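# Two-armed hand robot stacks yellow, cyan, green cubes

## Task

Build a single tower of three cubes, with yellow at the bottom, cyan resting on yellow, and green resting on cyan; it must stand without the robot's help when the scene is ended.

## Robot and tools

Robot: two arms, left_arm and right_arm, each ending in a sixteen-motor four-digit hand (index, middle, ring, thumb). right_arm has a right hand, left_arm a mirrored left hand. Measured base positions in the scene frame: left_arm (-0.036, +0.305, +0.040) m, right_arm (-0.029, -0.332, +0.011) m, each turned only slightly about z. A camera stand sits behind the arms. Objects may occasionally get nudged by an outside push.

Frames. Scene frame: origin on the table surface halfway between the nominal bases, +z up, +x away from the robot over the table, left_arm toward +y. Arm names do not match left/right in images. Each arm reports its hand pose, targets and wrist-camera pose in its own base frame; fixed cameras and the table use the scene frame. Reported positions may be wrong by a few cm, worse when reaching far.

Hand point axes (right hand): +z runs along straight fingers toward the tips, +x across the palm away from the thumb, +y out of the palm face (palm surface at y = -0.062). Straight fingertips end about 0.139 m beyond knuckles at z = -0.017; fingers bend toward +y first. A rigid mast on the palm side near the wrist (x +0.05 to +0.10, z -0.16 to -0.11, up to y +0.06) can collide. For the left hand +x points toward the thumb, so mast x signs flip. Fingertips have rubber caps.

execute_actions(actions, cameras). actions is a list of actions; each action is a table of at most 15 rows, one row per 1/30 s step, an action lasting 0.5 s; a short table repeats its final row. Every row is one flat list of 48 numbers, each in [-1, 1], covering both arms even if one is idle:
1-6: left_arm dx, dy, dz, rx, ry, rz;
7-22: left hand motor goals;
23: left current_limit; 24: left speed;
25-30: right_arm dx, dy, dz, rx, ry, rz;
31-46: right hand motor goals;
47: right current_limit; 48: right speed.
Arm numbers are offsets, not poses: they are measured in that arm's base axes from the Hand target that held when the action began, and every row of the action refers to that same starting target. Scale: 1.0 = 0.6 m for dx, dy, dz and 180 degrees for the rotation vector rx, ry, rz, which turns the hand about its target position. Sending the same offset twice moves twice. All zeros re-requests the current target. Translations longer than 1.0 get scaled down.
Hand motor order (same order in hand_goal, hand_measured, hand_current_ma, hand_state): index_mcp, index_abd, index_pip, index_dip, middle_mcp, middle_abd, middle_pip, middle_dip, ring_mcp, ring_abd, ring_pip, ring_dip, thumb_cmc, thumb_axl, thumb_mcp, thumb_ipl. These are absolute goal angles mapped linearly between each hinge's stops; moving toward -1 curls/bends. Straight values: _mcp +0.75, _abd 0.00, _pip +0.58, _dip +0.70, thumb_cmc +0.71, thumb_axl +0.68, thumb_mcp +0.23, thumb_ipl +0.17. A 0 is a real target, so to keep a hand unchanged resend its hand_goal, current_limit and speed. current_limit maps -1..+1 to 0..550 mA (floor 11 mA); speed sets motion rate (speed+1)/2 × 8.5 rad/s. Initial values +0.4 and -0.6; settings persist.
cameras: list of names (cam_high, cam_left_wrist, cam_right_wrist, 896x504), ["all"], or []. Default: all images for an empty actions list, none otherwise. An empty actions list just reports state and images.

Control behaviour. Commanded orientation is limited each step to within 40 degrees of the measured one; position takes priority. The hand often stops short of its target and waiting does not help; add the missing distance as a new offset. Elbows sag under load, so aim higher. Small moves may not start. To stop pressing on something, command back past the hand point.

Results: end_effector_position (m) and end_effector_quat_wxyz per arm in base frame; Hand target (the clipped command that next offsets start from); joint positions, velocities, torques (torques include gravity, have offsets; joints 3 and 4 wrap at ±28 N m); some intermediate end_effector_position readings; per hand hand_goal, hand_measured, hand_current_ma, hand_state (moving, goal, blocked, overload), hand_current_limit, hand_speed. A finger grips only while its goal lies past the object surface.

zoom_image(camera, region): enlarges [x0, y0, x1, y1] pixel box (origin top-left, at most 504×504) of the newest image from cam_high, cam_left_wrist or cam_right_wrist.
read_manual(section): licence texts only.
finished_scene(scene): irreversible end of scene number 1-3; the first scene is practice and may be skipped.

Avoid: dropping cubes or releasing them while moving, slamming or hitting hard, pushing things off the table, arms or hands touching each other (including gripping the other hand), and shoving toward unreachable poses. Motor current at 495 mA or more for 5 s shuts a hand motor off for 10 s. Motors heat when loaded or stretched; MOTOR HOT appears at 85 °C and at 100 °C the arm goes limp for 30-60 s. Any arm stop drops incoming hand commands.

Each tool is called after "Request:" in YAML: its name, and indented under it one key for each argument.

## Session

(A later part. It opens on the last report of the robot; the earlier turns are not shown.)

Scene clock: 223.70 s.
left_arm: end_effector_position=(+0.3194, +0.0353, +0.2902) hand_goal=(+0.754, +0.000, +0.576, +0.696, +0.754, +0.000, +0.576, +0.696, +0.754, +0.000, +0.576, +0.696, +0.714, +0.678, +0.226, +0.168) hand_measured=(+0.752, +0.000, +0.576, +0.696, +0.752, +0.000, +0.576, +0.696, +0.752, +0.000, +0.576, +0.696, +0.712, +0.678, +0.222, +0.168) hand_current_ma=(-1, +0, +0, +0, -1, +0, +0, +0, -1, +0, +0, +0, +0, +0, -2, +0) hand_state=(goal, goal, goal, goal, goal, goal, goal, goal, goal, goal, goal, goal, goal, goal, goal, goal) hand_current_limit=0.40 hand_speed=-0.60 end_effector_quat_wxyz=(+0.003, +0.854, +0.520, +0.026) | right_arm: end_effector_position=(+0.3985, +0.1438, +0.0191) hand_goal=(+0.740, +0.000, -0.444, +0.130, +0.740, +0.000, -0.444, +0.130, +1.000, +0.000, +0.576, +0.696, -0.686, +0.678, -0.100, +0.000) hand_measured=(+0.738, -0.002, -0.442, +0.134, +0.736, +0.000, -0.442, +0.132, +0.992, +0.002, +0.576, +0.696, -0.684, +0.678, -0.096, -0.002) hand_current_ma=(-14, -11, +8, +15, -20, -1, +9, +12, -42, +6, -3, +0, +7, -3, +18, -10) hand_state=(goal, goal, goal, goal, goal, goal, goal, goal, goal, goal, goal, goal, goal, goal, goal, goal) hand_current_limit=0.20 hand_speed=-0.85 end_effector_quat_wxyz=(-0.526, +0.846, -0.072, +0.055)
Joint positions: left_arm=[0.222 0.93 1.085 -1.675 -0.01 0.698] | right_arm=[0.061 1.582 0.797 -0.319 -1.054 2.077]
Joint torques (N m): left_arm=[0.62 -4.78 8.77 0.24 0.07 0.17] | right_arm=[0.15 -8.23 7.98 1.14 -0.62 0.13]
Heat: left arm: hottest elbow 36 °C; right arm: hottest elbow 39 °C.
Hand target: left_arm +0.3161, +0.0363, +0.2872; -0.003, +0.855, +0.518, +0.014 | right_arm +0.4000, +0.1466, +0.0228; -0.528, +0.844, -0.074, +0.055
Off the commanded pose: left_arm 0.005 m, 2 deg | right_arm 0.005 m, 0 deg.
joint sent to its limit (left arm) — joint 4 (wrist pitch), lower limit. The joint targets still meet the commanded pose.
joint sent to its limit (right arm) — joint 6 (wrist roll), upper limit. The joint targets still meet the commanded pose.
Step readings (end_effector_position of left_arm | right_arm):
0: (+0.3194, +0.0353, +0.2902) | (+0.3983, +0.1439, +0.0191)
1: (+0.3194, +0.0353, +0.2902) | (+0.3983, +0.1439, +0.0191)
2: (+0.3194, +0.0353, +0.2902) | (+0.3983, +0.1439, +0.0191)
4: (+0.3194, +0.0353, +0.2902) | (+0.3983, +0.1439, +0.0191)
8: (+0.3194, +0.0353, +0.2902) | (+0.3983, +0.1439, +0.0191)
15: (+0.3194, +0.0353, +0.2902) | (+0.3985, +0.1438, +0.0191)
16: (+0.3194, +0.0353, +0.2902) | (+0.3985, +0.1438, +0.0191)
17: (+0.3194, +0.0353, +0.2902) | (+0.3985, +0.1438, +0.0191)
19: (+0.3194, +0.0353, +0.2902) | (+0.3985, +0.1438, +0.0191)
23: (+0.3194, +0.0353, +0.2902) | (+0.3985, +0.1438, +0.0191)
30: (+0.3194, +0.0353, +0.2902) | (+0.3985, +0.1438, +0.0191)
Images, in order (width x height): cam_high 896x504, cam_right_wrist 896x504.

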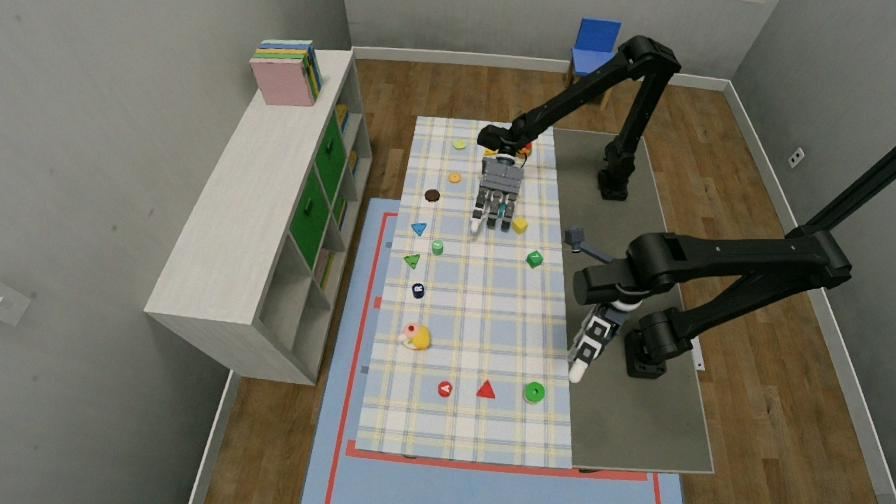

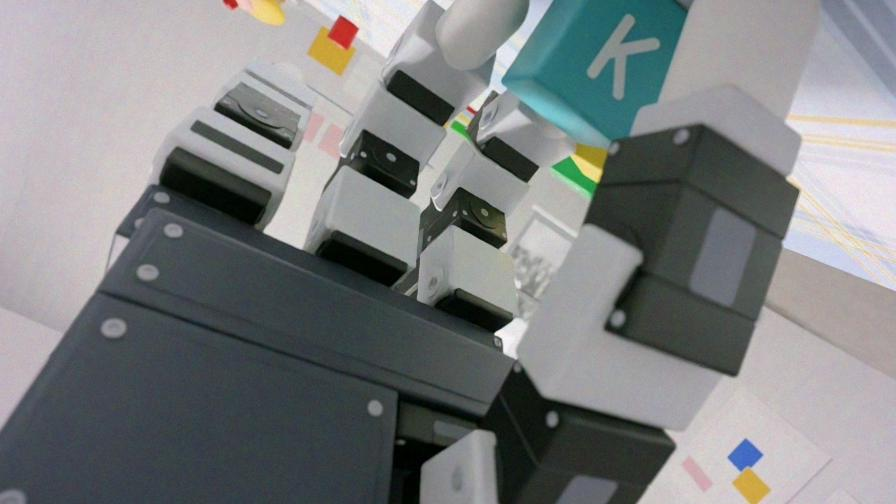

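Request:
execute_actions:
  actions:
    - [[0,0,0,0,0,0,0.754,0,0.576,0.696,0.754,0,0.576,0.696,0.754,0,0.576,0.696,0.714,0.678,0.226,0.168,0.4,-0.6,0,0,0,0,0,0,0.68,0,-0.445,0.13,0.68,0,-0.445,0.13,1,0,0.576,0.696,-0.686,0.677,-0.315,0.114,0.2,-0.85]]
    - [[0,0,0,0,0,0,0.754,0,0.576,0.696,0.754,0,0.576,0.696,0.754,0,0.576,0.696,0.714,0.678,0.226,0.168,0.4,-0.6,0,0,0,0,0,0,0.62,0,-0.445,0.13,0.62,0,-0.445,0.13,1,0,0.576,0.696,-0.686,0.677,-0.42,0.114,0.2,-0.85]]
  cameras: ["cam_high","cam_right_wrist"]

Request:
zoom_image:
  camera: "cam_right_wrist"
  region: [440, 0, 860, 220]

Scene clock: 229.20 s.
left_arm: end_effector_position=(+0.3194, +0.0353, +0.2902) hand_goal=(+0.754, +0.000, +0.576, +0.696, +0.754, +0.000, +0.576, +0.696, +0.754, +0.000, +0.576, +0.696, +0.714, +0.678, +0.226, +0.168) hand_measured=(+0.752, +0.000, +0.576, +0.696, +0.752, +0.000, +0.576, +0.696, +0.752, +0.000, +0.576, +0.696, +0.712, +0.678, +0.222, +0.168) hand_current_ma=(-1, +0, +0, +0, -1, +0, +0, +0, -1, +0, +0, +0, +0, +0, -2, +0) hand_state=(goal, goal, goal, goal, goal, goal, goal, goal, goal, goal, goal, goal, goal, goal, goal, goal) hand_current_limit=0.40 hand_speed=-0.60 end_effector_quat_wxyz=(+0.003, +0.854, +0.520, +0.026) | right_arm: end_effector_position=(+0.3977, +0.1441, +0.0193) hand_goal=(+0.620, +0.000, -0.444, +0.130, +0.620, +0.000, -0.444, +0.130, +1.000, +0.000, +0.576, +0.696, -0.686, +0.678, -0.420, +0.114) hand_measured=(+0.666, -0.002, -0.432, +0.134, +0.616, +0.000, -0.442, +0.132, +0.992, +0.002, +0.576, +0.696, -0.694, +0.674, -0.296, +0.124) hand_current_ma=(+233, -4, +54, +15, -16, -1, +9, +12, -42, +6, -3, +0, -38, -26, +330, +63) hand_state=(blocked, goal, goal, goal, goal, goal, goal, goal, goal, goal, goal, goal, goal, goal, blocked, goal) hand_current_limit=0.20 hand_speed=-0.85 end_effector_quat_wxyz=(-0.526, +0.845, -0.076, +0.053)
Joint positions: left_arm=[0.222 0.93 1.085 -1.675 -0.01 0.698] | right_arm=[0.061 1.582 0.797 -0.319 -1.054 2.086]
Joint torques (N m): left_arm=[1.08 -5.3 8.85 0.29 0.06 0.15] | right_arm=[0.38 -8 7.94 1.07 -0.61 0.12]
Heat: left arm: hottest elbow 36 °C; right arm: hottest elbow 39 °C.
Hand target: left_arm +0.3161, +0.0363, +0.2872; -0.003, +0.855, +0.518, +0.014 | right_arm +0.4000, +0.1466, +0.0228; -0.528, +0.844, -0.074, +0.055
Off the commanded pose: left_arm 0.005 m, 2 deg | right_arm 0.005 m, 0 deg.
joint sent to its limit (left arm) — joint 4 (wrist pitch), lower limit. The joint targets still meet the commanded pose.
joint sent to its limit (right arm) — joint 6 (wrist roll), upper limit. The joint targets still meet the commanded pose.
Step readings (end_effector_position of left_arm | right_arm):
0: (+0.3194, +0.0353, +0.2902) | (+0.3985, +0.1438, +0.0191)
1: (+0.3194, +0.0353, +0.2902) | (+0.3985, +0.1438, +0.0191)
2: (+0.3194, +0.0353, +0.2902) | (+0.3985, +0.1438, +0.0191)
4: (+0.3194, +0.0353, +0.2902) | (+0.3982, +0.1439, +0.0191)
8: (+0.3194, +0.0353, +0.2902) | (+0.3981, +0.1439, +0.0192)
15: (+0.3194, +0.0353, +0.2902) | (+0.3981, +0.1439, +0.0192)
16: (+0.3194, +0.0353, +0.2902) | (+0.3981, +0.1439, +0.0192)
17: (+0.3194, +0.0353, +0.2902) | (+0.3981, +0.1439, +0.0192)
19: (+0.3194, +0.0353, +0.2902) | (+0.3978, +0.1440, +0.0192)
23: (+0.3194, +0.0353, +0.2902) | (+0.3977, +0.1441, +0.0193)
30: (+0.3194, +0.0353, +0.2902) | (+0.3977, +0.1441, +0.0193)
Images, in order (width x height): cam_high 896x504, cam_right_wrist 896x504.

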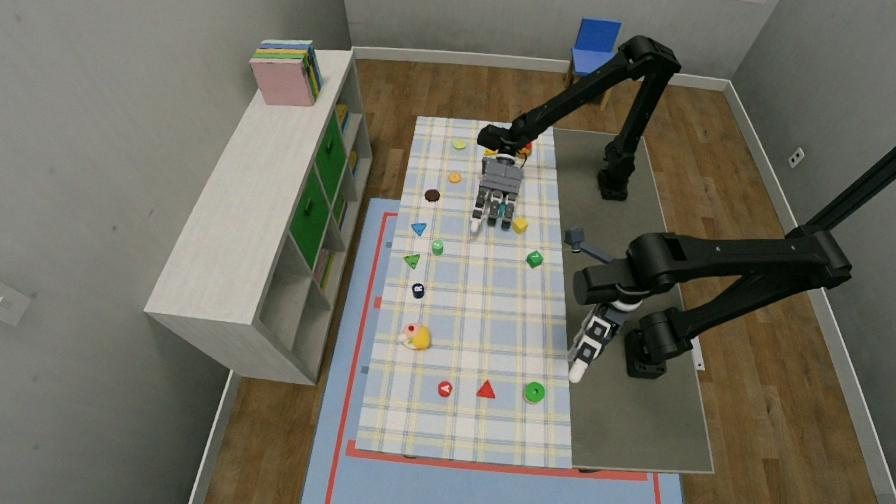

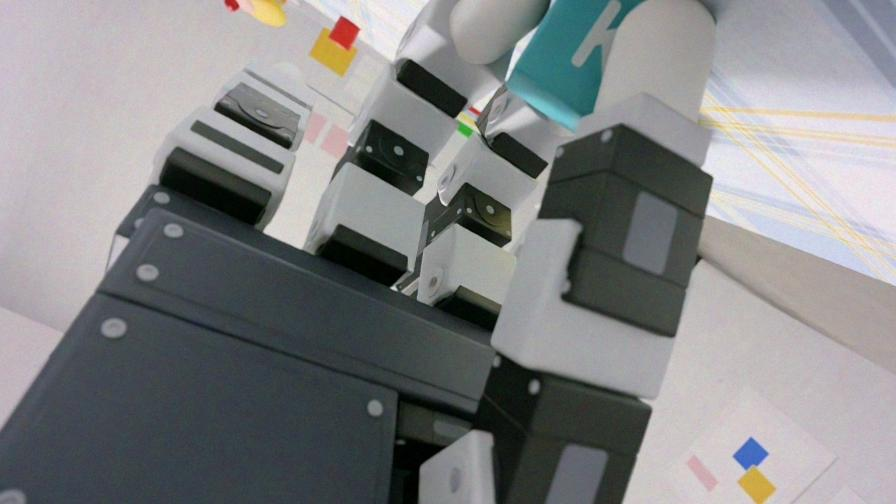

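Scaled by 1.200 from the camera's 896x504 image, which has a finer 1280x720 frame.

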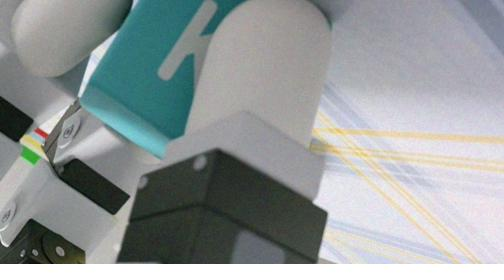

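Request:
zoom_image:
  camera: "cam_high"
  region: [480, 185, 535, 240]

Scaled by 9.164 from the camera's 896x504 image, which has a finer 1280x720 frame.

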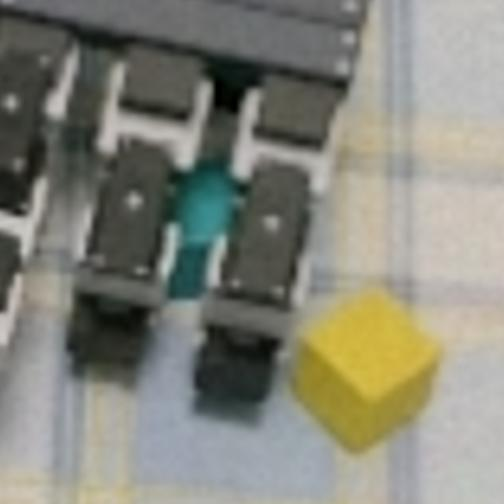

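Request:
execute_actions:
  actions:
    - [[0,0,0,0,0,0,0.754,0,0.576,0.696,0.754,0,0.576,0.696,0.754,0,0.576,0.696,0.714,0.678,0.226,0.168,0.4,-0.6,0.01,-0.01,0.09,0,0,0,0.60,0,-0.445,0.13,0.60,0,-0.445,0.13,1,0,0.576,0.696,-0.686,0.677,-0.44,0.114,0.2,-0.85]]
    - [[0,0,0,0,0,0,0.754,0,0.576,0.696,0.754,0,0.576,0.696,0.754,0,0.576,0.696,0.714,0.678,0.226,0.168,0.4,-0.6,0,0,0.05,0,0,0,0.60,0,-0.445,0.13,0.60,0,-0.445,0.13,1,0,0.576,0.696,-0.686,0.677,-0.44,0.114,0.2,-0.85]]
  cameras: ["cam_high","cam_right_wrist"]

Request:
zoom_image:
  camera: "cam_high"
  region: [480, 165, 535, 220]

Request:
zoom_image:
  camera: "cam_right_wrist"
  region: [440, 0, 860, 220]

Scene clock: 264.43 s.
left_arm: end_effector_position=(+0.3194, +0.0353, +0.2902) hand_goal=(+0.754, +0.000, +0.576, +0.696, +0.754, +0.000, +0.576, +0.696, +0.754, +0.000, +0.576, +0.696, +0.714, +0.678, +0.226, +0.168) hand_measured=(+0.752, +0.000, +0.576, +0.696, +0.752, +0.000, +0.576, +0.696, +0.752, +0.000, +0.576, +0.696, +0.712, +0.678, +0.222, +0.168) hand_current_ma=(-1, +0, +0, +0, -1, +0, +0, +0, -1, +0, +0, +0, +0, +0, -2, +0) hand_state=(goal, goal, goal, goal, goal, goal, goal, goal, goal, goal, goal, goal, goal, goal, goal, goal) hand_current_limit=0.40 hand_speed=-0.60 end_effector_quat_wxyz=(+0.003, +0.854, +0.520, +0.026) | right_arm: end_effector_position=(+0.3827, +0.1423, +0.0852) hand_goal=(+0.600, +0.000, -0.444, +0.130, +0.600, +0.000, -0.444, +0.130, +1.000, +0.000, +0.576, +0.696, -0.686, +0.678, -0.440, +0.114) hand_measured=(+0.650, +0.000, -0.426, +0.140, +0.600, +0.000, -0.442, +0.132, +0.992, +0.002, +0.576, +0.696, -0.698, +0.672, -0.296, +0.128) hand_current_ma=(+259, +1, +88, +43, +3, -1, +11, +12, -43, +5, -3, +0, -53, -36, +330, +92) hand_state=(blocked, goal, goal, goal, goal, goal, goal, goal, goal, goal, goal, goal, goal, goal, blocked, goal) hand_current_limit=0.20 hand_speed=-0.85 end_effector_quat_wxyz=(-0.522, +0.848, -0.088, +0.030)
Joint positions: left_arm=[0.222 0.93 1.085 -1.675 -0.01 0.698] | right_arm=[0.06 1.444 0.868 -0.587 -1.054 2.077]
Joint torques (N m): left_arm=[0.62 -5.36 8.81 0.21 0.04 0.15] | right_arm=[-0.97 -7.53 13.29 0.72 -0.83 -0.09]
Heat: left arm: hottest elbow 36 °C; right arm: hottest elbow 38 °C.
Hand target: left_arm +0.3161, +0.0363, +0.2872; -0.003, +0.855, +0.518, +0.014 | right_arm +0.4060, +0.1406, +0.1070; -0.528, +0.844, -0.074, +0.055
Off the commanded pose: left_arm 0.005 m, 2 deg | right_arm 0.032 m, 3 deg.
joint sent to its limit (left arm) — joint 4 (wrist pitch), lower limit. The joint targets still meet the commanded pose.
Step readings (end_effector_position of left_arm | right_arm):
0: (+0.3194, +0.0353, +0.2902) | (+0.3977, +0.1441, +0.0193)
1: (+0.3194, +0.0353, +0.2902) | (+0.3978, +0.1441, +0.0194)
2: (+0.3194, +0.0353, +0.2902) | (+0.3964, +0.1437, +0.0197)
4: (+0.3194, +0.0353, +0.2902) | (+0.3887, +0.1432, +0.0243)
8: (+0.3194, +0.0353, +0.2902) | (+0.3803, +0.1427, +0.0413)
15: (+0.3194, +0.0353, +0.2902) | (+0.3846, +0.1427, +0.0579)
16: (+0.3194, +0.0353, +0.2902) | (+0.3844, +0.1425, +0.0581)
17: (+0.3194, +0.0353, +0.2902) | (+0.3831, +0.1424, +0.0586)
19: (+0.3194, +0.0353, +0.2902) | (+0.3791, +0.1422, +0.0610)
23: (+0.3194, +0.0353, +0.2902) | (+0.3775, +0.1421, +0.0722)
30: (+0.3194, +0.0353, +0.2902) | (+0.3837, +0.1425, +0.0853)
Images, in order (width x height): cam_high 896x504, cam_right_wrist 896x504.

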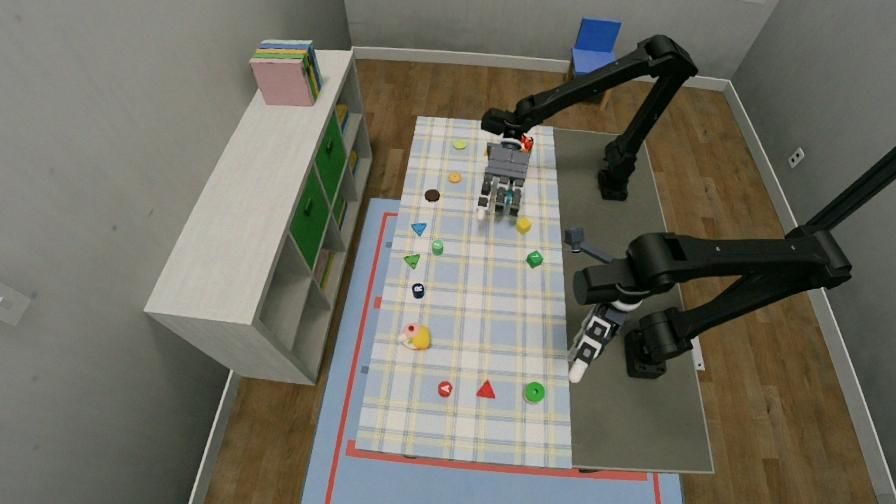

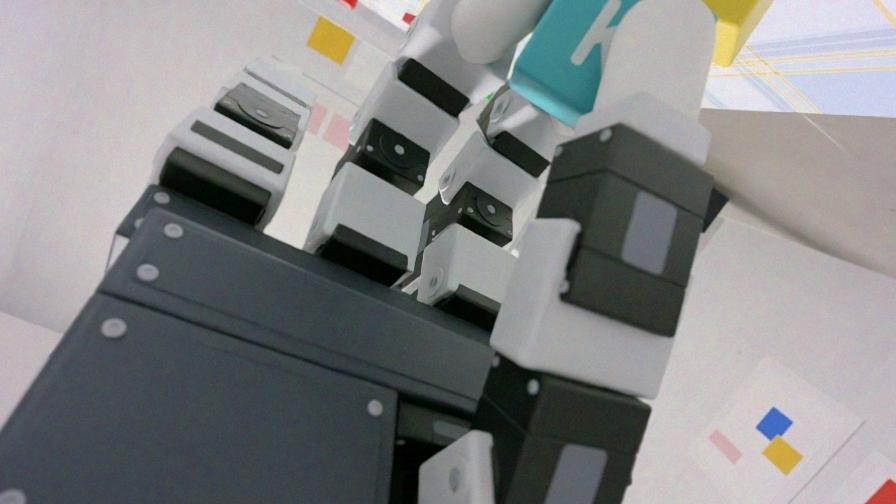

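Scaled by 9.164 from the camera's 896x504 image, which has a finer 1280x720 frame.

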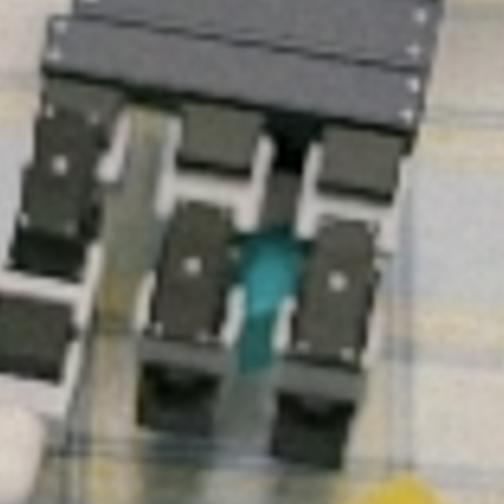

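Scaled by 1.200 from the camera's 896x504 image, which has a finer 1280x720 frame.

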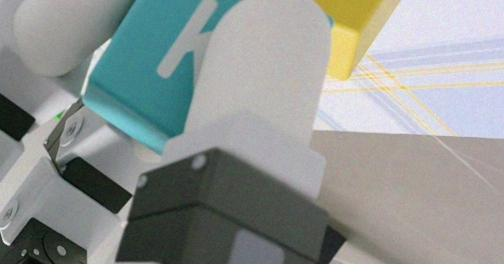

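Request:
zoom_image:
  camera: "cam_high"
  region: [495, 183, 543, 237]

Scaled by 9.333 from the camera's 896x504 image, which has a finer 1280x720 frame.

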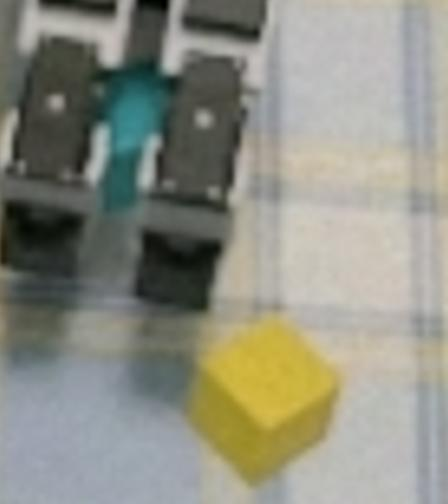

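Request:
execute_actions:
  actions:
    - [[0,0,0,0,0,0,0.754,0,0.576,0.696,0.754,0,0.576,0.696,0.754,0,0.576,0.696,0.714,0.678,0.226,0.168,0.4,-0.6,0,0,0.05,0,0,0.0667,0.60,0,-0.445,0.13,0.60,0,-0.445,0.13,1,0,0.576,0.696,-0.686,0.677,-0.44,0.114,0.2,-0.85]]
    - [[0,0,0,0,0,0,0.754,0,0.576,0.696,0.754,0,0.576,0.696,0.754,0,0.576,0.696,0.714,0.678,0.226,0.168,0.4,-0.6,-0.1033,0.1132,0.0,0,0,0.0667,0.60,0,-0.445,0.13,0.60,0,-0.445,0.13,1,0,0.576,0.696,-0.686,0.677,-0.44,0.114,0.2,-0.85]]
    - [[0,0,0,0,0,0,0.754,0,0.576,0.696,0.754,0,0.576,0.696,0.754,0,0.576,0.696,0.714,0.678,0.226,0.168,0.4,-0.6,0,0,-0.06,0,0,0,0.60,0,-0.445,0.13,0.60,0,-0.445,0.13,1,0,0.576,0.696,-0.686,0.677,-0.44,0.114,0.2,-0.85]]
  cameras: ["cam_high","cam_right_wrist"]

Request:
zoom_image:
  camera: "cam_high"
  region: [500, 190, 550, 240]

Request:
zoom_image:
  camera: "cam_right_wrist"
  region: [440, 0, 860, 220]

Scene clock: 289.37 s.
left_arm: end_effector_position=(+0.3194, +0.0353, +0.2902) hand_goal=(+0.754, +0.000, +0.576, +0.696, +0.754, +0.000, +0.576, +0.696, +0.754, +0.000, +0.576, +0.696, +0.714, +0.678, +0.226, +0.168) hand_measured=(+0.752, +0.000, +0.576, +0.696, +0.752, +0.000, +0.576, +0.696, +0.752, +0.000, +0.576, +0.696, +0.712, +0.678, +0.222, +0.168) hand_current_ma=(-1, +0, +0, +0, -1, +0, +0, +0, -1, +0, +0, +0, +0, +0, -2, +0) hand_state=(goal, goal, goal, goal, goal, goal, goal, goal, goal, goal, goal, goal, goal, goal, goal, goal) hand_current_limit=0.40 hand_speed=-0.60 end_effector_quat_wxyz=(+0.003, +0.854, +0.520, +0.026) | right_arm: end_effector_position=(+0.3417, +0.2098, +0.1067) hand_goal=(+0.600, +0.000, -0.444, +0.130, +0.600, +0.000, -0.444, +0.130, +1.000, +0.000, +0.576, +0.696, -0.686, +0.678, -0.440, +0.114) hand_measured=(+0.648, +0.000, -0.424, +0.140, +0.600, +0.000, -0.440, +0.132, +0.992, +0.002, +0.576, +0.696, -0.698, +0.672, -0.296, +0.130) hand_current_ma=(+246, +3, +95, +46, -1, -1, +14, +12, -44, +5, -3, +0, -54, -36, +330, +101) hand_state=(blocked, goal, blocked, goal, goal, goal, goal, goal, goal, goal, goal, goal, goal, goal, blocked, goal) hand_current_limit=0.20 hand_speed=-0.85 end_effector_quat_wxyz=(-0.526, +0.842, +0.104, -0.058)
Joint positions: left_arm=[0.222 0.93 1.085 -1.675 -0.01 0.698] | right_arm=[0.251 1.5 1.011 -1.044 -1.114 1.6]
Joint torques (N m): left_arm=[1.26 -5.13 8.75 0.17 0.03 0.16] | right_arm=[-0.62 -6.59 7.82 0.98 -0.82 -0.1]
Heat: left arm: hottest elbow 36 °C; right arm: hottest elbow 39 °C.
Hand target: left_arm +0.3161, +0.0363, +0.2872; -0.003, +0.855, +0.518, +0.014 | right_arm +0.3440, +0.2085, +0.1008; -0.528, +0.841, +0.103, -0.056
Off the commanded pose: left_arm 0.005 m, 2 deg | right_arm 0.006 m, 0 deg.
joint sent to its limit (left arm) — joint 4 (wrist pitch), lower limit. The joint targets still meet the commanded pose.
Step readings (end_effector_position of left_arm | right_arm):
0: (+0.3194, +0.0353, +0.2902) | (+0.3827, +0.1423, +0.0852)
1: (+0.3194, +0.0353, +0.2902) | (+0.3825, +0.1422, +0.0851)
2: (+0.3194, +0.0353, +0.2902) | (+0.3808, +0.1425, +0.0870)
4: (+0.3194, +0.0353, +0.2902) | (+0.3742, +0.1439, +0.0950)
8: (+0.3194, +0.0353, +0.2902) | (+0.3751, +0.1441, +0.1151)
15: (+0.3194, +0.0353, +0.2902) | (+0.3846, +0.1421, +0.1294)
16: (+0.3194, +0.0353, +0.2902) | (+0.3839, +0.1418, +0.1281)
17: (+0.3194, +0.0353, +0.2902) | (+0.3816, +0.1441, +0.1270)
19: (+0.3194, +0.0353, +0.2902) | (+0.3735, +0.1523, +0.1266)
23: (+0.3194, +0.0353, +0.2902) | (+0.3523, +0.1870, +0.1287)
30: (+0.3194, +0.0353, +0.2902) | (+0.3380, +0.2090, +0.1292)
31: (+0.3194, +0.0353, +0.2902) | (+0.3381, +0.2090, +0.1292)
32: (+0.3194, +0.0353, +0.2902) | (+0.3386, +0.2091, +0.1291)
34: (+0.3194, +0.0353, +0.2902) | (+0.3408, +0.2097, +0.1269)
38: (+0.3194, +0.0353, +0.2902) | (+0.3424, +0.2100, +0.1176)
45: (+0.3194, +0.0353, +0.2902) | (+0.3410, +0.2096, +0.1068)
Images, in order (width x height): cam_high 896x504, cam_right_wrist 896x504.

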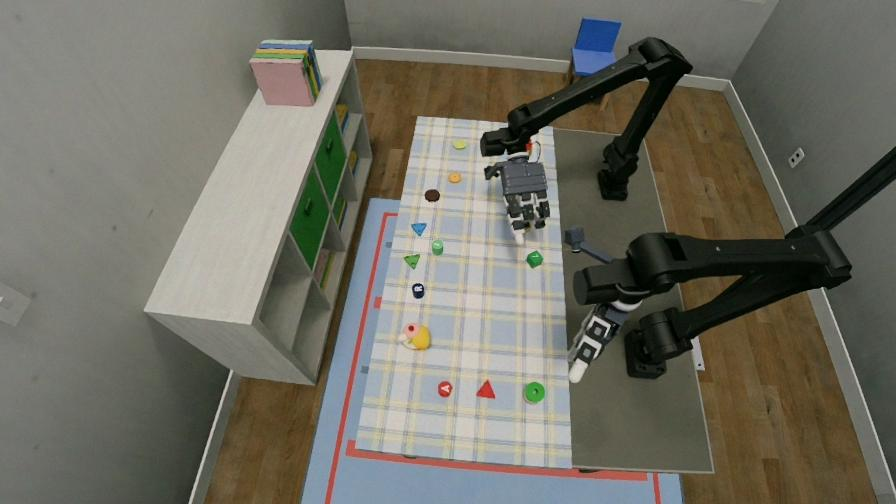

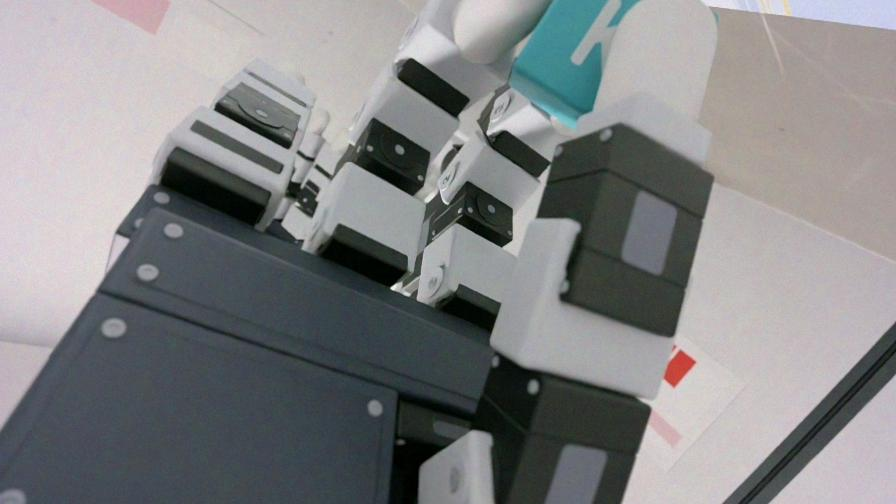

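Scaled by 10.080 from the camera's 896x504 image, which has a finer 1280x720 frame.

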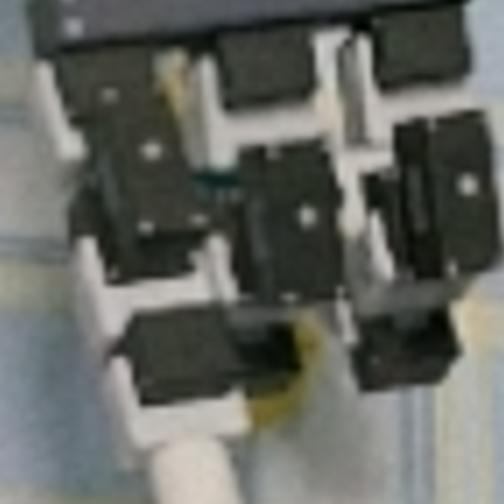

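Scaled by 1.200 from the camera's 896x504 image, which has a finer 1280x720 frame.

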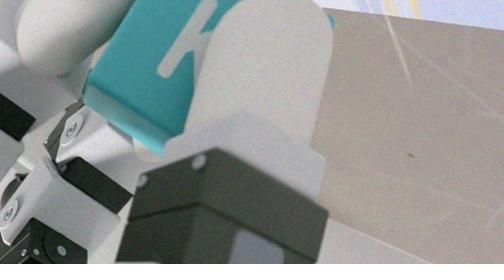

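Request:
zoom_image:
  camera: "cam_high"
  region: [478, 150, 568, 250]

Scaled by 5.040 from the camera's 896x504 image, which has a finer 1280x720 frame.

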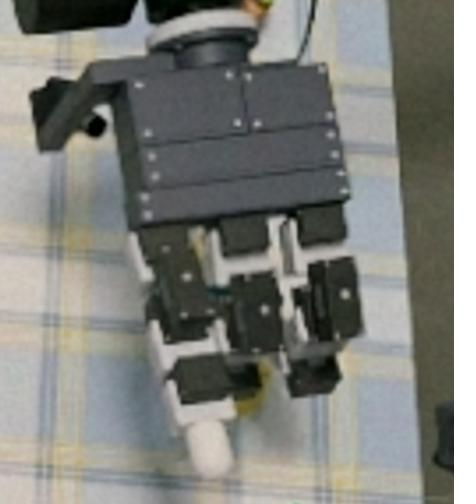

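Request:
execute_actions:
  actions:
    - [[0,0,0,0,0,0,0.754,0,0.576,0.696,0.754,0,0.576,0.696,0.754,0,0.576,0.696,0.714,0.678,0.226,0.168,0.4,-0.6,-0.0073,-0.0067,0.01,0,0,-0.0833,0.60,0,-0.445,0.13,0.60,0,-0.445,0.13,1,0,0.576,0.696,-0.686,0.677,-0.44,0.114,0.2,-0.85]]
    - [[0,0,0,0,0,0,0.754,0,0.576,0.696,0.754,0,0.576,0.696,0.754,0,0.576,0.696,0.714,0.678,0.226,0.168,0.4,-0.6,0,0,-0.055,0,0,0,0.60,0,-0.445,0.13,0.60,0,-0.445,0.13,1,0,0.576,0.696,-0.686,0.677,-0.44,0.114,0.2,-0.85]]
  cameras: ["cam_high"]

Request:
zoom_image:
  camera: "cam_high"
  region: [500, 190, 550, 240]

Scene clock: 346.13 s.
left_arm: end_effector_position=(+0.3194, +0.0353, +0.2902) hand_goal=(+0.754, +0.000, +0.576, +0.696, +0.754, +0.000, +0.576, +0.696, +0.754, +0.000, +0.576, +0.696, +0.714, +0.678, +0.226, +0.168) hand_measured=(+0.752, +0.000, +0.576, +0.696, +0.752, +0.000, +0.576, +0.696, +0.752, +0.000, +0.576, +0.696, +0.712, +0.678, +0.222, +0.168) hand_current_ma=(-1, +0, +0, +0, -1, +0, +0, +0, -1, +0, +0, +0, +0, +0, -2, +0) hand_state=(goal, goal, goal, goal, goal, goal, goal, goal, goal, goal, goal, goal, goal, goal, goal, goal) hand_current_limit=0.40 hand_speed=-0.60 end_effector_quat_wxyz=(+0.003, +0.854, +0.520, +0.026) | right_arm: end_effector_position=(+0.3397, +0.2045, +0.0788) hand_goal=(+0.600, +0.000, -0.444, +0.130, +0.600, +0.000, -0.444, +0.130, +1.000, +0.000, +0.576, +0.696, -0.686, +0.678, -0.440, +0.114) hand_measured=(+0.648, +0.000, -0.424, +0.140, +0.600, +0.000, -0.440, +0.132, +0.992, +0.002, +0.576, +0.696, -0.698, +0.672, -0.296, +0.130) hand_current_ma=(+246, +3, +95, +46, -1, -1, +14, +12, -44, +5, -3, +0, -55, -36, +330, +101) hand_state=(blocked, goal, blocked, goal, goal, goal, goal, goal, goal, goal, goal, goal, goal, goal, blocked, goal) hand_current_limit=0.20 hand_speed=-0.85 end_effector_quat_wxyz=(-0.529, +0.848, +0.005, +0.013)
Joint positions: left_arm=[0.222 0.93 1.085 -1.675 -0.01 0.698] | right_arm=[0.237 1.388 0.782 -0.489 -1.054 2.076]
Joint torques (N m): left_arm=[1.08 -4.95 8.73 0.16 0.04 0.13] | right_arm=[-0.5 -5.3 8.02 1.73 -0.56 0.15]
Heat: left arm: hottest elbow 36 °C; right arm: hottest elbow 38 °C.
Hand target: left_arm +0.3161, +0.0363, +0.2872; -0.003, +0.855, +0.518, +0.014 | right_arm +0.3397, +0.2045, +0.0739; -0.531, +0.847, -0.008, +0.014
Off the commanded pose: left_arm 0.005 m, 2 deg | right_arm 0.005 m, 2 deg.
joint sent to its limit (left arm) — joint 4 (wrist pitch), lower limit. The joint targets still meet the commanded pose.
joint sent to its limit (right arm) — joint 6 (wrist roll), upper limit. The joint targets still meet the commanded pose.
Step readings (end_effector_position of left_arm | right_arm):
0: (+0.3194, +0.0353, +0.2902) | (+0.3417, +0.2098, +0.1067)
1: (+0.3194, +0.0353, +0.2902) | (+0.3418, +0.2099, +0.1065)
2: (+0.3194, +0.0353, +0.2902) | (+0.3427, +0.2102, +0.1050)
4: (+0.3194, +0.0353, +0.2902) | (+0.3463, +0.2095, +0.1006)
8: (+0.3194, +0.0353, +0.2902) | (+0.3412, +0.2075, +0.0973)
15: (+0.3194, +0.0353, +0.2902) | (+0.3442, +0.2059, +0.1048)
16: (+0.3194, +0.0353, +0.2902) | (+0.3441, +0.2057, +0.1053)
17: (+0.3194, +0.0353, +0.2902) | (+0.3444, +0.2058, +0.1044)
19: (+0.3194, +0.0353, +0.2902) | (+0.3460, +0.2058, +0.0992)
23: (+0.3194, +0.0353, +0.2902) | (+0.3399, +0.2041, +0.0852)
30: (+0.3194, +0.0353, +0.2902) | (+0.3394, +0.2043, +0.0786)
Images, in order (width x height): cam_high 896x504.

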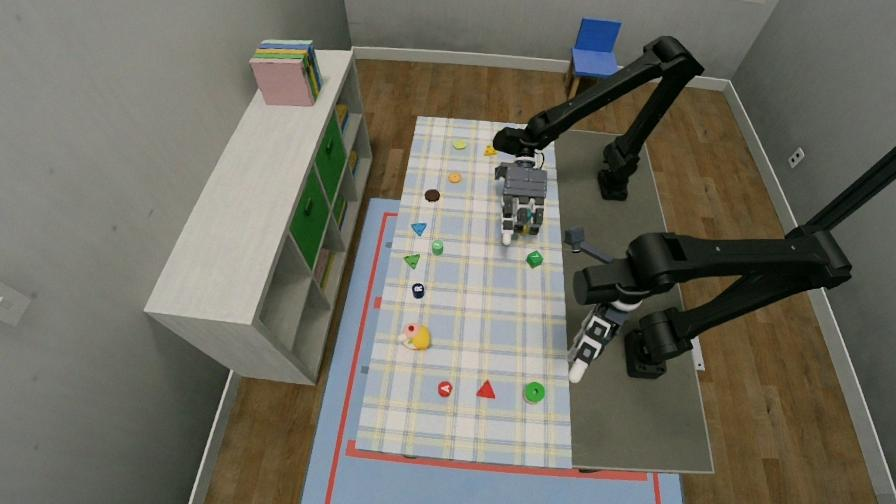

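Scaled by 10.080 from the camera's 896x504 image, which has a finer 1280x720 frame.

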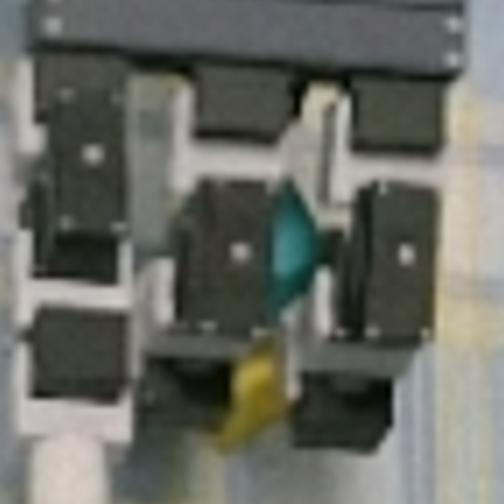

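Request:
zoom_image:
  camera: "cam_high"
  region: [515, 200, 545, 240]

Request:
execute_actions:
  actions: []
  cameras: ["cam_right_wrist"]

Request:
zoom_image:
  camera: "cam_right_wrist"
  region: [440, 0, 860, 220]

Scaled by 12.600 from the camera's 896x504 image, which has a finer 1280x720 frame.

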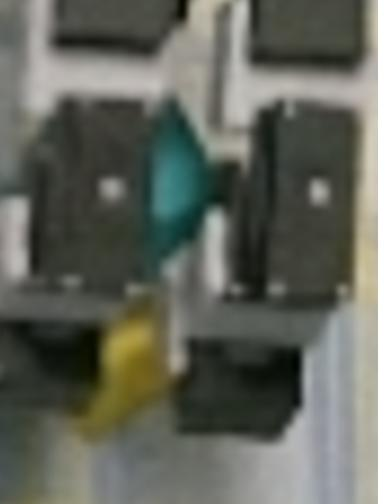

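Scene clock: 350.23 s.
left_arm: end_effector_position=(+0.3194, +0.0353, +0.2902) hand_goal=(+0.754, +0.000, +0.576, +0.696, +0.754, +0.000, +0.576, +0.696, +0.754, +0.000, +0.576, +0.696, +0.714, +0.678, +0.226, +0.168) hand_measured=(+0.752, +0.000, +0.576, +0.696, +0.752, +0.000, +0.576, +0.696, +0.752, +0.000, +0.576, +0.696, +0.712, +0.678, +0.222, +0.168) hand_current_ma=(-1, +0, +0, +0, -1, +0, +0, +0, -1, +0, +0, +0, +0, +0, -2, +0) hand_state=(goal, goal, goal, goal, goal, goal, goal, goal, goal, goal, goal, goal, goal, goal, goal, goal) hand_current_limit=0.40 hand_speed=-0.60 end_effector_quat_wxyz=(+0.003, +0.854, +0.520, +0.026) | right_arm: end_effector_position=(+0.3397, +0.2045, +0.0788) hand_goal=(+0.600, +0.000, -0.444, +0.130, +0.600, +0.000, -0.444, +0.130, +1.000, +0.000, +0.576, +0.696, -0.686, +0.678, -0.440, +0.114) hand_measured=(+0.648, +0.000, -0.424, +0.140, +0.600, +0.000, -0.440, +0.132, +0.992, +0.002, +0.576, +0.696, -0.698, +0.672, -0.296, +0.130) hand_current_ma=(+246, +3, +95, +46, -1, -1, +14, +12, -44, +5, -3, +0, -55, -36, +330, +101) hand_state=(blocked, goal, blocked, goal, goal, goal, goal, goal, goal, goal, goal, goal, goal, goal, blocked, goal) hand_current_limit=0.20 hand_speed=-0.85 end_effector_quat_wxyz=(-0.529, +0.848, +0.005, +0.013)
Joint positions: left_arm=[0.222 0.93 1.085 -1.675 -0.01 0.698] | right_arm=[0.237 1.388 0.782 -0.489 -1.054 2.076]
Joint velocities: within noise
Joint torques (N m): left_arm=[0.5 -4.84 8.75 0.24 0.03 0.17] | right_arm=[-0.21 -5.54 8.01 1.74 -0.57 0.14]
Heat: left arm: hottest elbow 36 °C; right arm: hottest elbow 38 °C.
Hand target: left_arm +0.3161, +0.0363, +0.2872; -0.003, +0.855, +0.518, +0.014 | right_arm +0.3397, +0.2045, +0.0739; -0.531, +0.847, -0.008, +0.014
Off the commanded pose: left_arm 0.005 m, 2 deg | right_arm 0.005 m, 2 deg.
Images, in order (width x height): cam_right_wrist 896x504.

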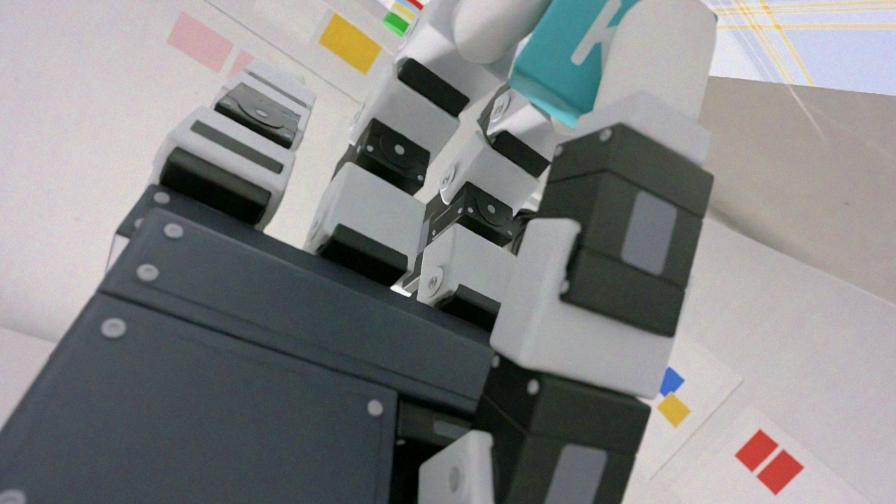

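Scaled by 1.200 from the camera's 896x504 image, which has a finer 1280x720 frame.

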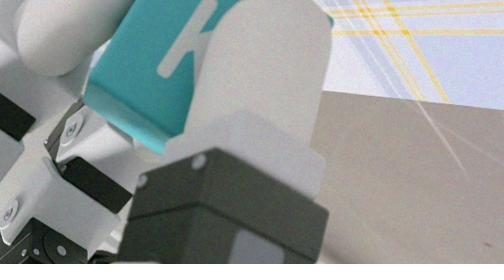

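Request:
execute_actions:
  actions:
    - [[0,0,0,0,0,0,0.754,0,0.576,0.696,0.754,0,0.576,0.696,0.754,0,0.576,0.696,0.714,0.678,0.226,0.168,0.4,-0.6,-0.0025,0,-0.03,0,0,0,0.60,0,-0.445,0.13,0.60,0,-0.445,0.13,1,0,0.576,0.696,-0.686,0.677,-0.44,0.114,0.2,-0.85]]
    - [[0,0,0,0,0,0,0.754,0,0.576,0.696,0.754,0,0.576,0.696,0.754,0,0.576,0.696,0.714,0.678,0.226,0.168,0.4,-0.6,0,0,-0.014,0,0,0,0.60,0,-0.445,0.13,0.60,0,-0.445,0.13,1,0,0.576,0.696,-0.686,0.677,-0.44,0.114,0.2,-0.85]]
  cameras: ["cam_high"]

Request:
zoom_image:
  camera: "cam_high"
  region: [510, 200, 550, 240]

Scene clock: 368.53 s.
left_arm: end_effector_position=(+0.3194, +0.0353, +0.2902) hand_goal=(+0.754, +0.000, +0.576, +0.696, +0.754, +0.000, +0.576, +0.696, +0.754, +0.000, +0.576, +0.696, +0.714, +0.678, +0.226, +0.168) hand_measured=(+0.752, +0.000, +0.576, +0.696, +0.752, +0.000, +0.576, +0.696, +0.752, +0.000, +0.576, +0.696, +0.712, +0.678, +0.222, +0.168) hand_current_ma=(-1, +0, +0, +0, -1, +0, +0, +0, -1, +0, +0, +0, +0, +0, -2, +0) hand_state=(goal, goal, goal, goal, goal, goal, goal, goal, goal, goal, goal, goal, goal, goal, goal, goal) hand_current_limit=0.40 hand_speed=-0.60 end_effector_quat_wxyz=(+0.003, +0.854, +0.520, +0.026) | right_arm: end_effector_position=(+0.3403, +0.2050, +0.0562) hand_goal=(+0.600, +0.000, -0.444, +0.130, +0.600, +0.000, -0.444, +0.130, +1.000, +0.000, +0.576, +0.696, -0.686, +0.678, -0.440, +0.114) hand_measured=(+0.648, +0.000, -0.424, +0.140, +0.600, +0.000, -0.440, +0.132, +0.992, +0.002, +0.576, +0.696, -0.698, +0.672, -0.296, +0.130) hand_current_ma=(+246, +3, +95, +42, -1, -1, +14, +12, -44, +5, -3, +0, -55, -36, +330, +101) hand_state=(blocked, goal, blocked, goal, goal, goal, goal, goal, goal, goal, goal, goal, goal, goal, blocked, goal) hand_current_limit=0.20 hand_speed=-0.85 end_effector_quat_wxyz=(-0.531, +0.848, +0.003, +0.014)
Joint positions: left_arm=[0.222 0.93 1.085 -1.675 -0.01 0.698] | right_arm=[0.237 1.432 0.75 -0.403 -1.054 2.088]
Joint torques (N m): left_arm=[0.85 -5.07 8.85 0.24 0.06 0.15] | right_arm=[-0.26 -5.36 7.25 1.72 -0.56 0.12]
Heat: left arm: hottest elbow 36 °C; right arm: hottest elbow 37 °C.
Hand target: left_arm +0.3161, +0.0363, +0.2872; -0.003, +0.855, +0.518, +0.014 | right_arm +0.3382, +0.2045, +0.0475; -0.531, +0.847, -0.008, +0.014
Off the commanded pose: left_arm 0.005 m, 2 deg | right_arm 0.009 m, 1 deg.
joint sent to its limit (left arm) — joint 4 (wrist pitch), lower limit. The joint targets still meet the commanded pose.
joint sent to its limit (right arm) — joint 6 (wrist roll), upper limit. The joint targets still meet the commanded pose.
Step readings (end_effector_position of left_arm | right_arm):
0: (+0.3194, +0.0353, +0.2902) | (+0.3397, +0.2045, +0.0788)
1: (+0.3194, +0.0353, +0.2902) | (+0.3397, +0.2045, +0.0788)
2: (+0.3194, +0.0353, +0.2902) | (+0.3400, +0.2046, +0.0782)
4: (+0.3194, +0.0353, +0.2902) | (+0.3418, +0.2050, +0.0760)
8: (+0.3194, +0.0353, +0.2902) | (+0.3400, +0.2046, +0.0667)
15: (+0.3194, +0.0353, +0.2902) | (+0.3382, +0.2041, +0.0607)
16: (+0.3194, +0.0353, +0.2902) | (+0.3385, +0.2042, +0.0607)
17: (+0.3194, +0.0353, +0.2902) | (+0.3391, +0.2044, +0.0607)
19: (+0.3194, +0.0353, +0.2902) | (+0.3403, +0.2046, +0.0600)
23: (+0.3194, +0.0353, +0.2902) | (+0.3407, +0.2047, +0.0565)
30: (+0.3194, +0.0353, +0.2902) | (+0.3404, +0.2050, +0.0561)
Images, in order (width x height): cam_high 896x504.

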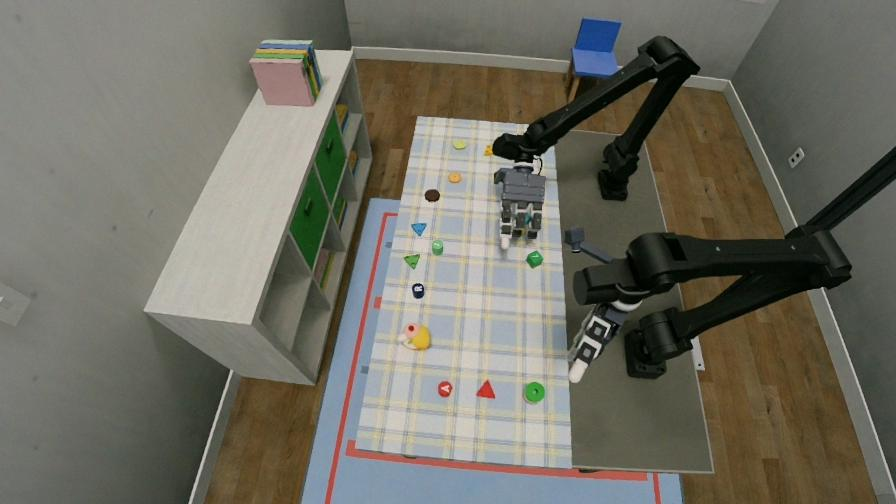

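Scaled by 12.600 from the camera's 896x504 image, which has a finer 1280x720 frame.

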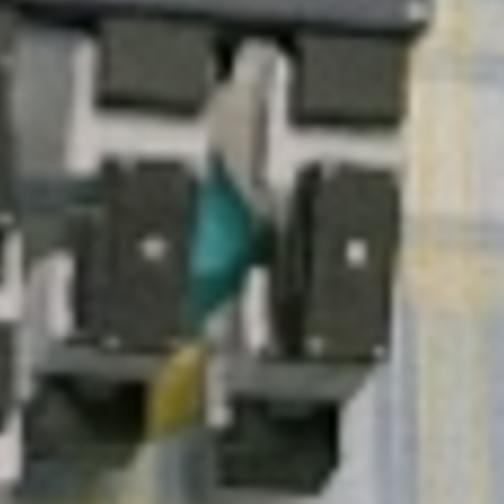

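Request:
zoom_image:
  camera: "cam_high"
  region: [518, 208, 538, 238]

Scaled by 16.800 from the camera's 896x504 image, which has a finer 1280x720 frame.

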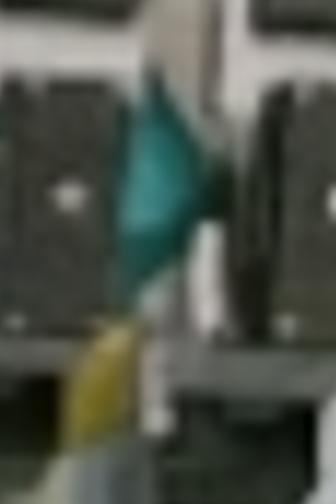

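Request:
execute_actions:
  actions:
    - [[0,0,0,0,0,0,0.754,0,0.576,0.696,0.754,0,0.576,0.696,0.754,0,0.576,0.696,0.714,0.678,0.226,0.168,0.4,-0.6,0,0,0.0115,0,0,0,0.66,0,-0.445,0.13,0.66,0,-0.445,0.13,1,0,0.576,0.696,-0.686,0.677,-0.31,0.114,0.2,-0.92]]
    - [[0,0,0,0,0,0,0.754,0,0.576,0.696,0.754,0,0.576,0.696,0.754,0,0.576,0.696,0.714,0.678,0.226,0.168,0.4,-0.6,0,0,0,0,0,0,0.72,0,-0.445,0.13,0.72,0,-0.445,0.13,1,0,0.576,0.696,-0.686,0.677,-0.24,0.114,0.2,-0.92]]
    - [[0,0,0,0,0,0,0.754,0,0.576,0.696,0.754,0,0.576,0.696,0.754,0,0.576,0.696,0.714,0.678,0.226,0.168,0.4,-0.6,0,0,0,0,0,0,0.82,0,-0.445,0.13,0.82,0,-0.445,0.13,1,0,0.576,0.696,-0.686,0.677,-0.05,0.0,0.2,-0.85]]
  cameras: ["cam_high","cam_right_wrist"]

Request:
zoom_image:
  camera: "cam_high"
  region: [510, 200, 550, 240]

Scene clock: 396.67 s.
left_arm: end_effector_position=(+0.3194, +0.0353, +0.2902) hand_goal=(+0.754, +0.000, +0.576, +0.696, +0.754, +0.000, +0.576, +0.696, +0.754, +0.000, +0.576, +0.696, +0.714, +0.678, +0.226, +0.168) hand_measured=(+0.752, +0.000, +0.576, +0.696, +0.752, +0.000, +0.576, +0.696, +0.752, +0.000, +0.576, +0.696, +0.712, +0.678, +0.222, +0.168) hand_current_ma=(-1, +0, +0, +0, -1, +0, +0, +0, -1, +0, +0, +0, +0, +0, -2, +0) hand_state=(goal, goal, goal, goal, goal, goal, goal, goal, goal, goal, goal, goal, goal, goal, goal, goal) hand_current_limit=0.40 hand_speed=-0.60 end_effector_quat_wxyz=(+0.003, +0.854, +0.520, +0.026) | right_arm: end_effector_position=(+0.3408, +0.2049, +0.0560) hand_goal=(+0.820, +0.000, -0.444, +0.130, +0.820, +0.000, -0.444, +0.130, +1.000, +0.000, +0.576, +0.696, -0.686, +0.678, -0.050, +0.000) hand_measured=(+0.804, +0.000, -0.442, +0.134, +0.804, +0.000, -0.442, +0.132, +0.992, +0.002, +0.576, +0.696, -0.688, +0.676, -0.052, +0.002) hand_current_ma=(-82, +3, +11, +17, -80, -1, +12, +12, -44, +5, -3, +0, -8, -9, -11, +16) hand_state=(goal, goal, goal, goal, goal, goal, goal, goal, goal, goal, goal, goal, goal, goal, goal, goal) hand_current_limit=0.20 hand_speed=-0.85 end_effector_quat_wxyz=(-0.531, +0.847, +0.005, +0.016)
Joint positions: left_arm=[0.222 0.93 1.085 -1.675 -0.01 0.698] | right_arm=[0.237 1.432 0.75 -0.403 -1.054 2.082]
Joint torques (N m): left_arm=[1.26 -5.19 8.72 0.32 0.06 0.15] | right_arm=[-0.15 -6.24 7.94 0.94 -0.57 0.13]
Heat: left arm: hottest elbow 36 °C; right arm: hottest elbow 36 °C.
Hand target: left_arm +0.3161, +0.0363, +0.2872; -0.003, +0.855, +0.518, +0.014 | right_arm +0.3382, +0.2045, +0.0544; -0.531, +0.847, -0.008, +0.014
Off the commanded pose: left_arm 0.005 m, 2 deg | right_arm 0.003 m, 2 deg.
joint sent to its limit (left arm) — joint 4 (wrist pitch), lower limit. The joint targets still meet the commanded pose.
joint sent to its limit (right arm) — joint 6 (wrist roll), upper limit. The joint targets still meet the commanded pose.
Step readings (end_effector_position of left_arm | right_arm):
0: (+0.3194, +0.0353, +0.2902) | (+0.3403, +0.2050, +0.0562)
1: (+0.3194, +0.0353, +0.2902) | (+0.3403, +0.2050, +0.0562)
2: (+0.3194, +0.0353, +0.2902) | (+0.3403, +0.2050, +0.0562)
4: (+0.3194, +0.0353, +0.2902) | (+0.3403, +0.2050, +0.0562)
8: (+0.3194, +0.0353, +0.2902) | (+0.3404, +0.2050, +0.0561)
15: (+0.3194, +0.0353, +0.2902) | (+0.3404, +0.2050, +0.0561)
16: (+0.3194, +0.0353, +0.2902) | (+0.3404, +0.2050, +0.0561)
17: (+0.3194, +0.0353, +0.2902) | (+0.3404, +0.2050, +0.0561)
19: (+0.3194, +0.0353, +0.2902) | (+0.3407, +0.2050, +0.0561)
23: (+0.3194, +0.0353, +0.2902) | (+0.3408, +0.2049, +0.0560)
30: (+0.3194, +0.0353, +0.2902) | (+0.3408, +0.2049, +0.0560)
31: (+0.3194, +0.0353, +0.2902) | (+0.3408, +0.2049, +0.0560)
32: (+0.3194, +0.0353, +0.2902) | (+0.3408, +0.2049, +0.0560)
34: (+0.3194, +0.0353, +0.2902) | (+0.3408, +0.2049, +0.0560)
38: (+0.3194, +0.0353, +0.2902) | (+0.3408, +0.2049, +0.0560)
45: (+0.3194, +0.0353, +0.2902) | (+0.3408, +0.2049, +0.0560)
Images, in order (width x height): cam_high 896x504, cam_right_wrist 896x504.

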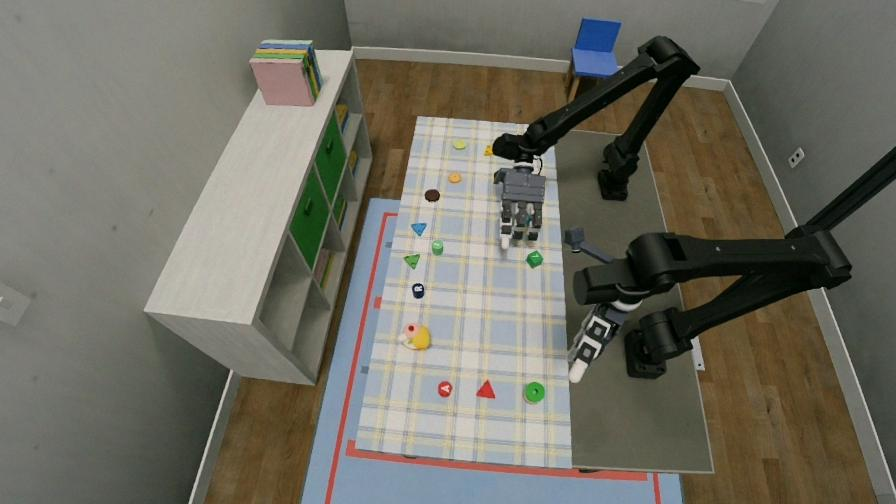

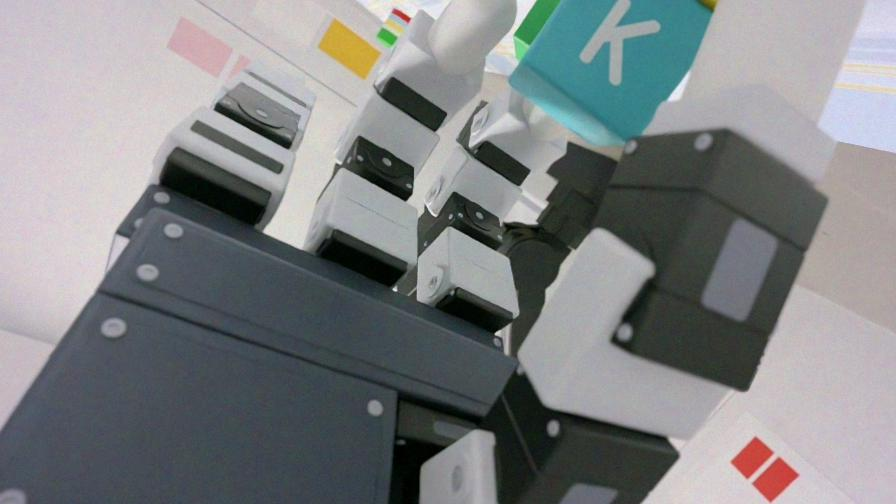

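Scaled by 12.600 from the camera's 896x504 image, which has a finer 1280x720 frame.

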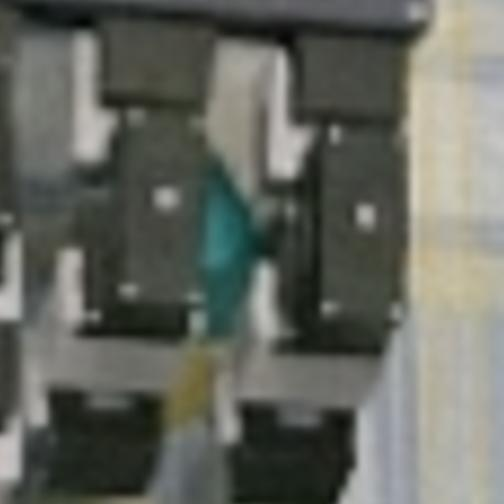

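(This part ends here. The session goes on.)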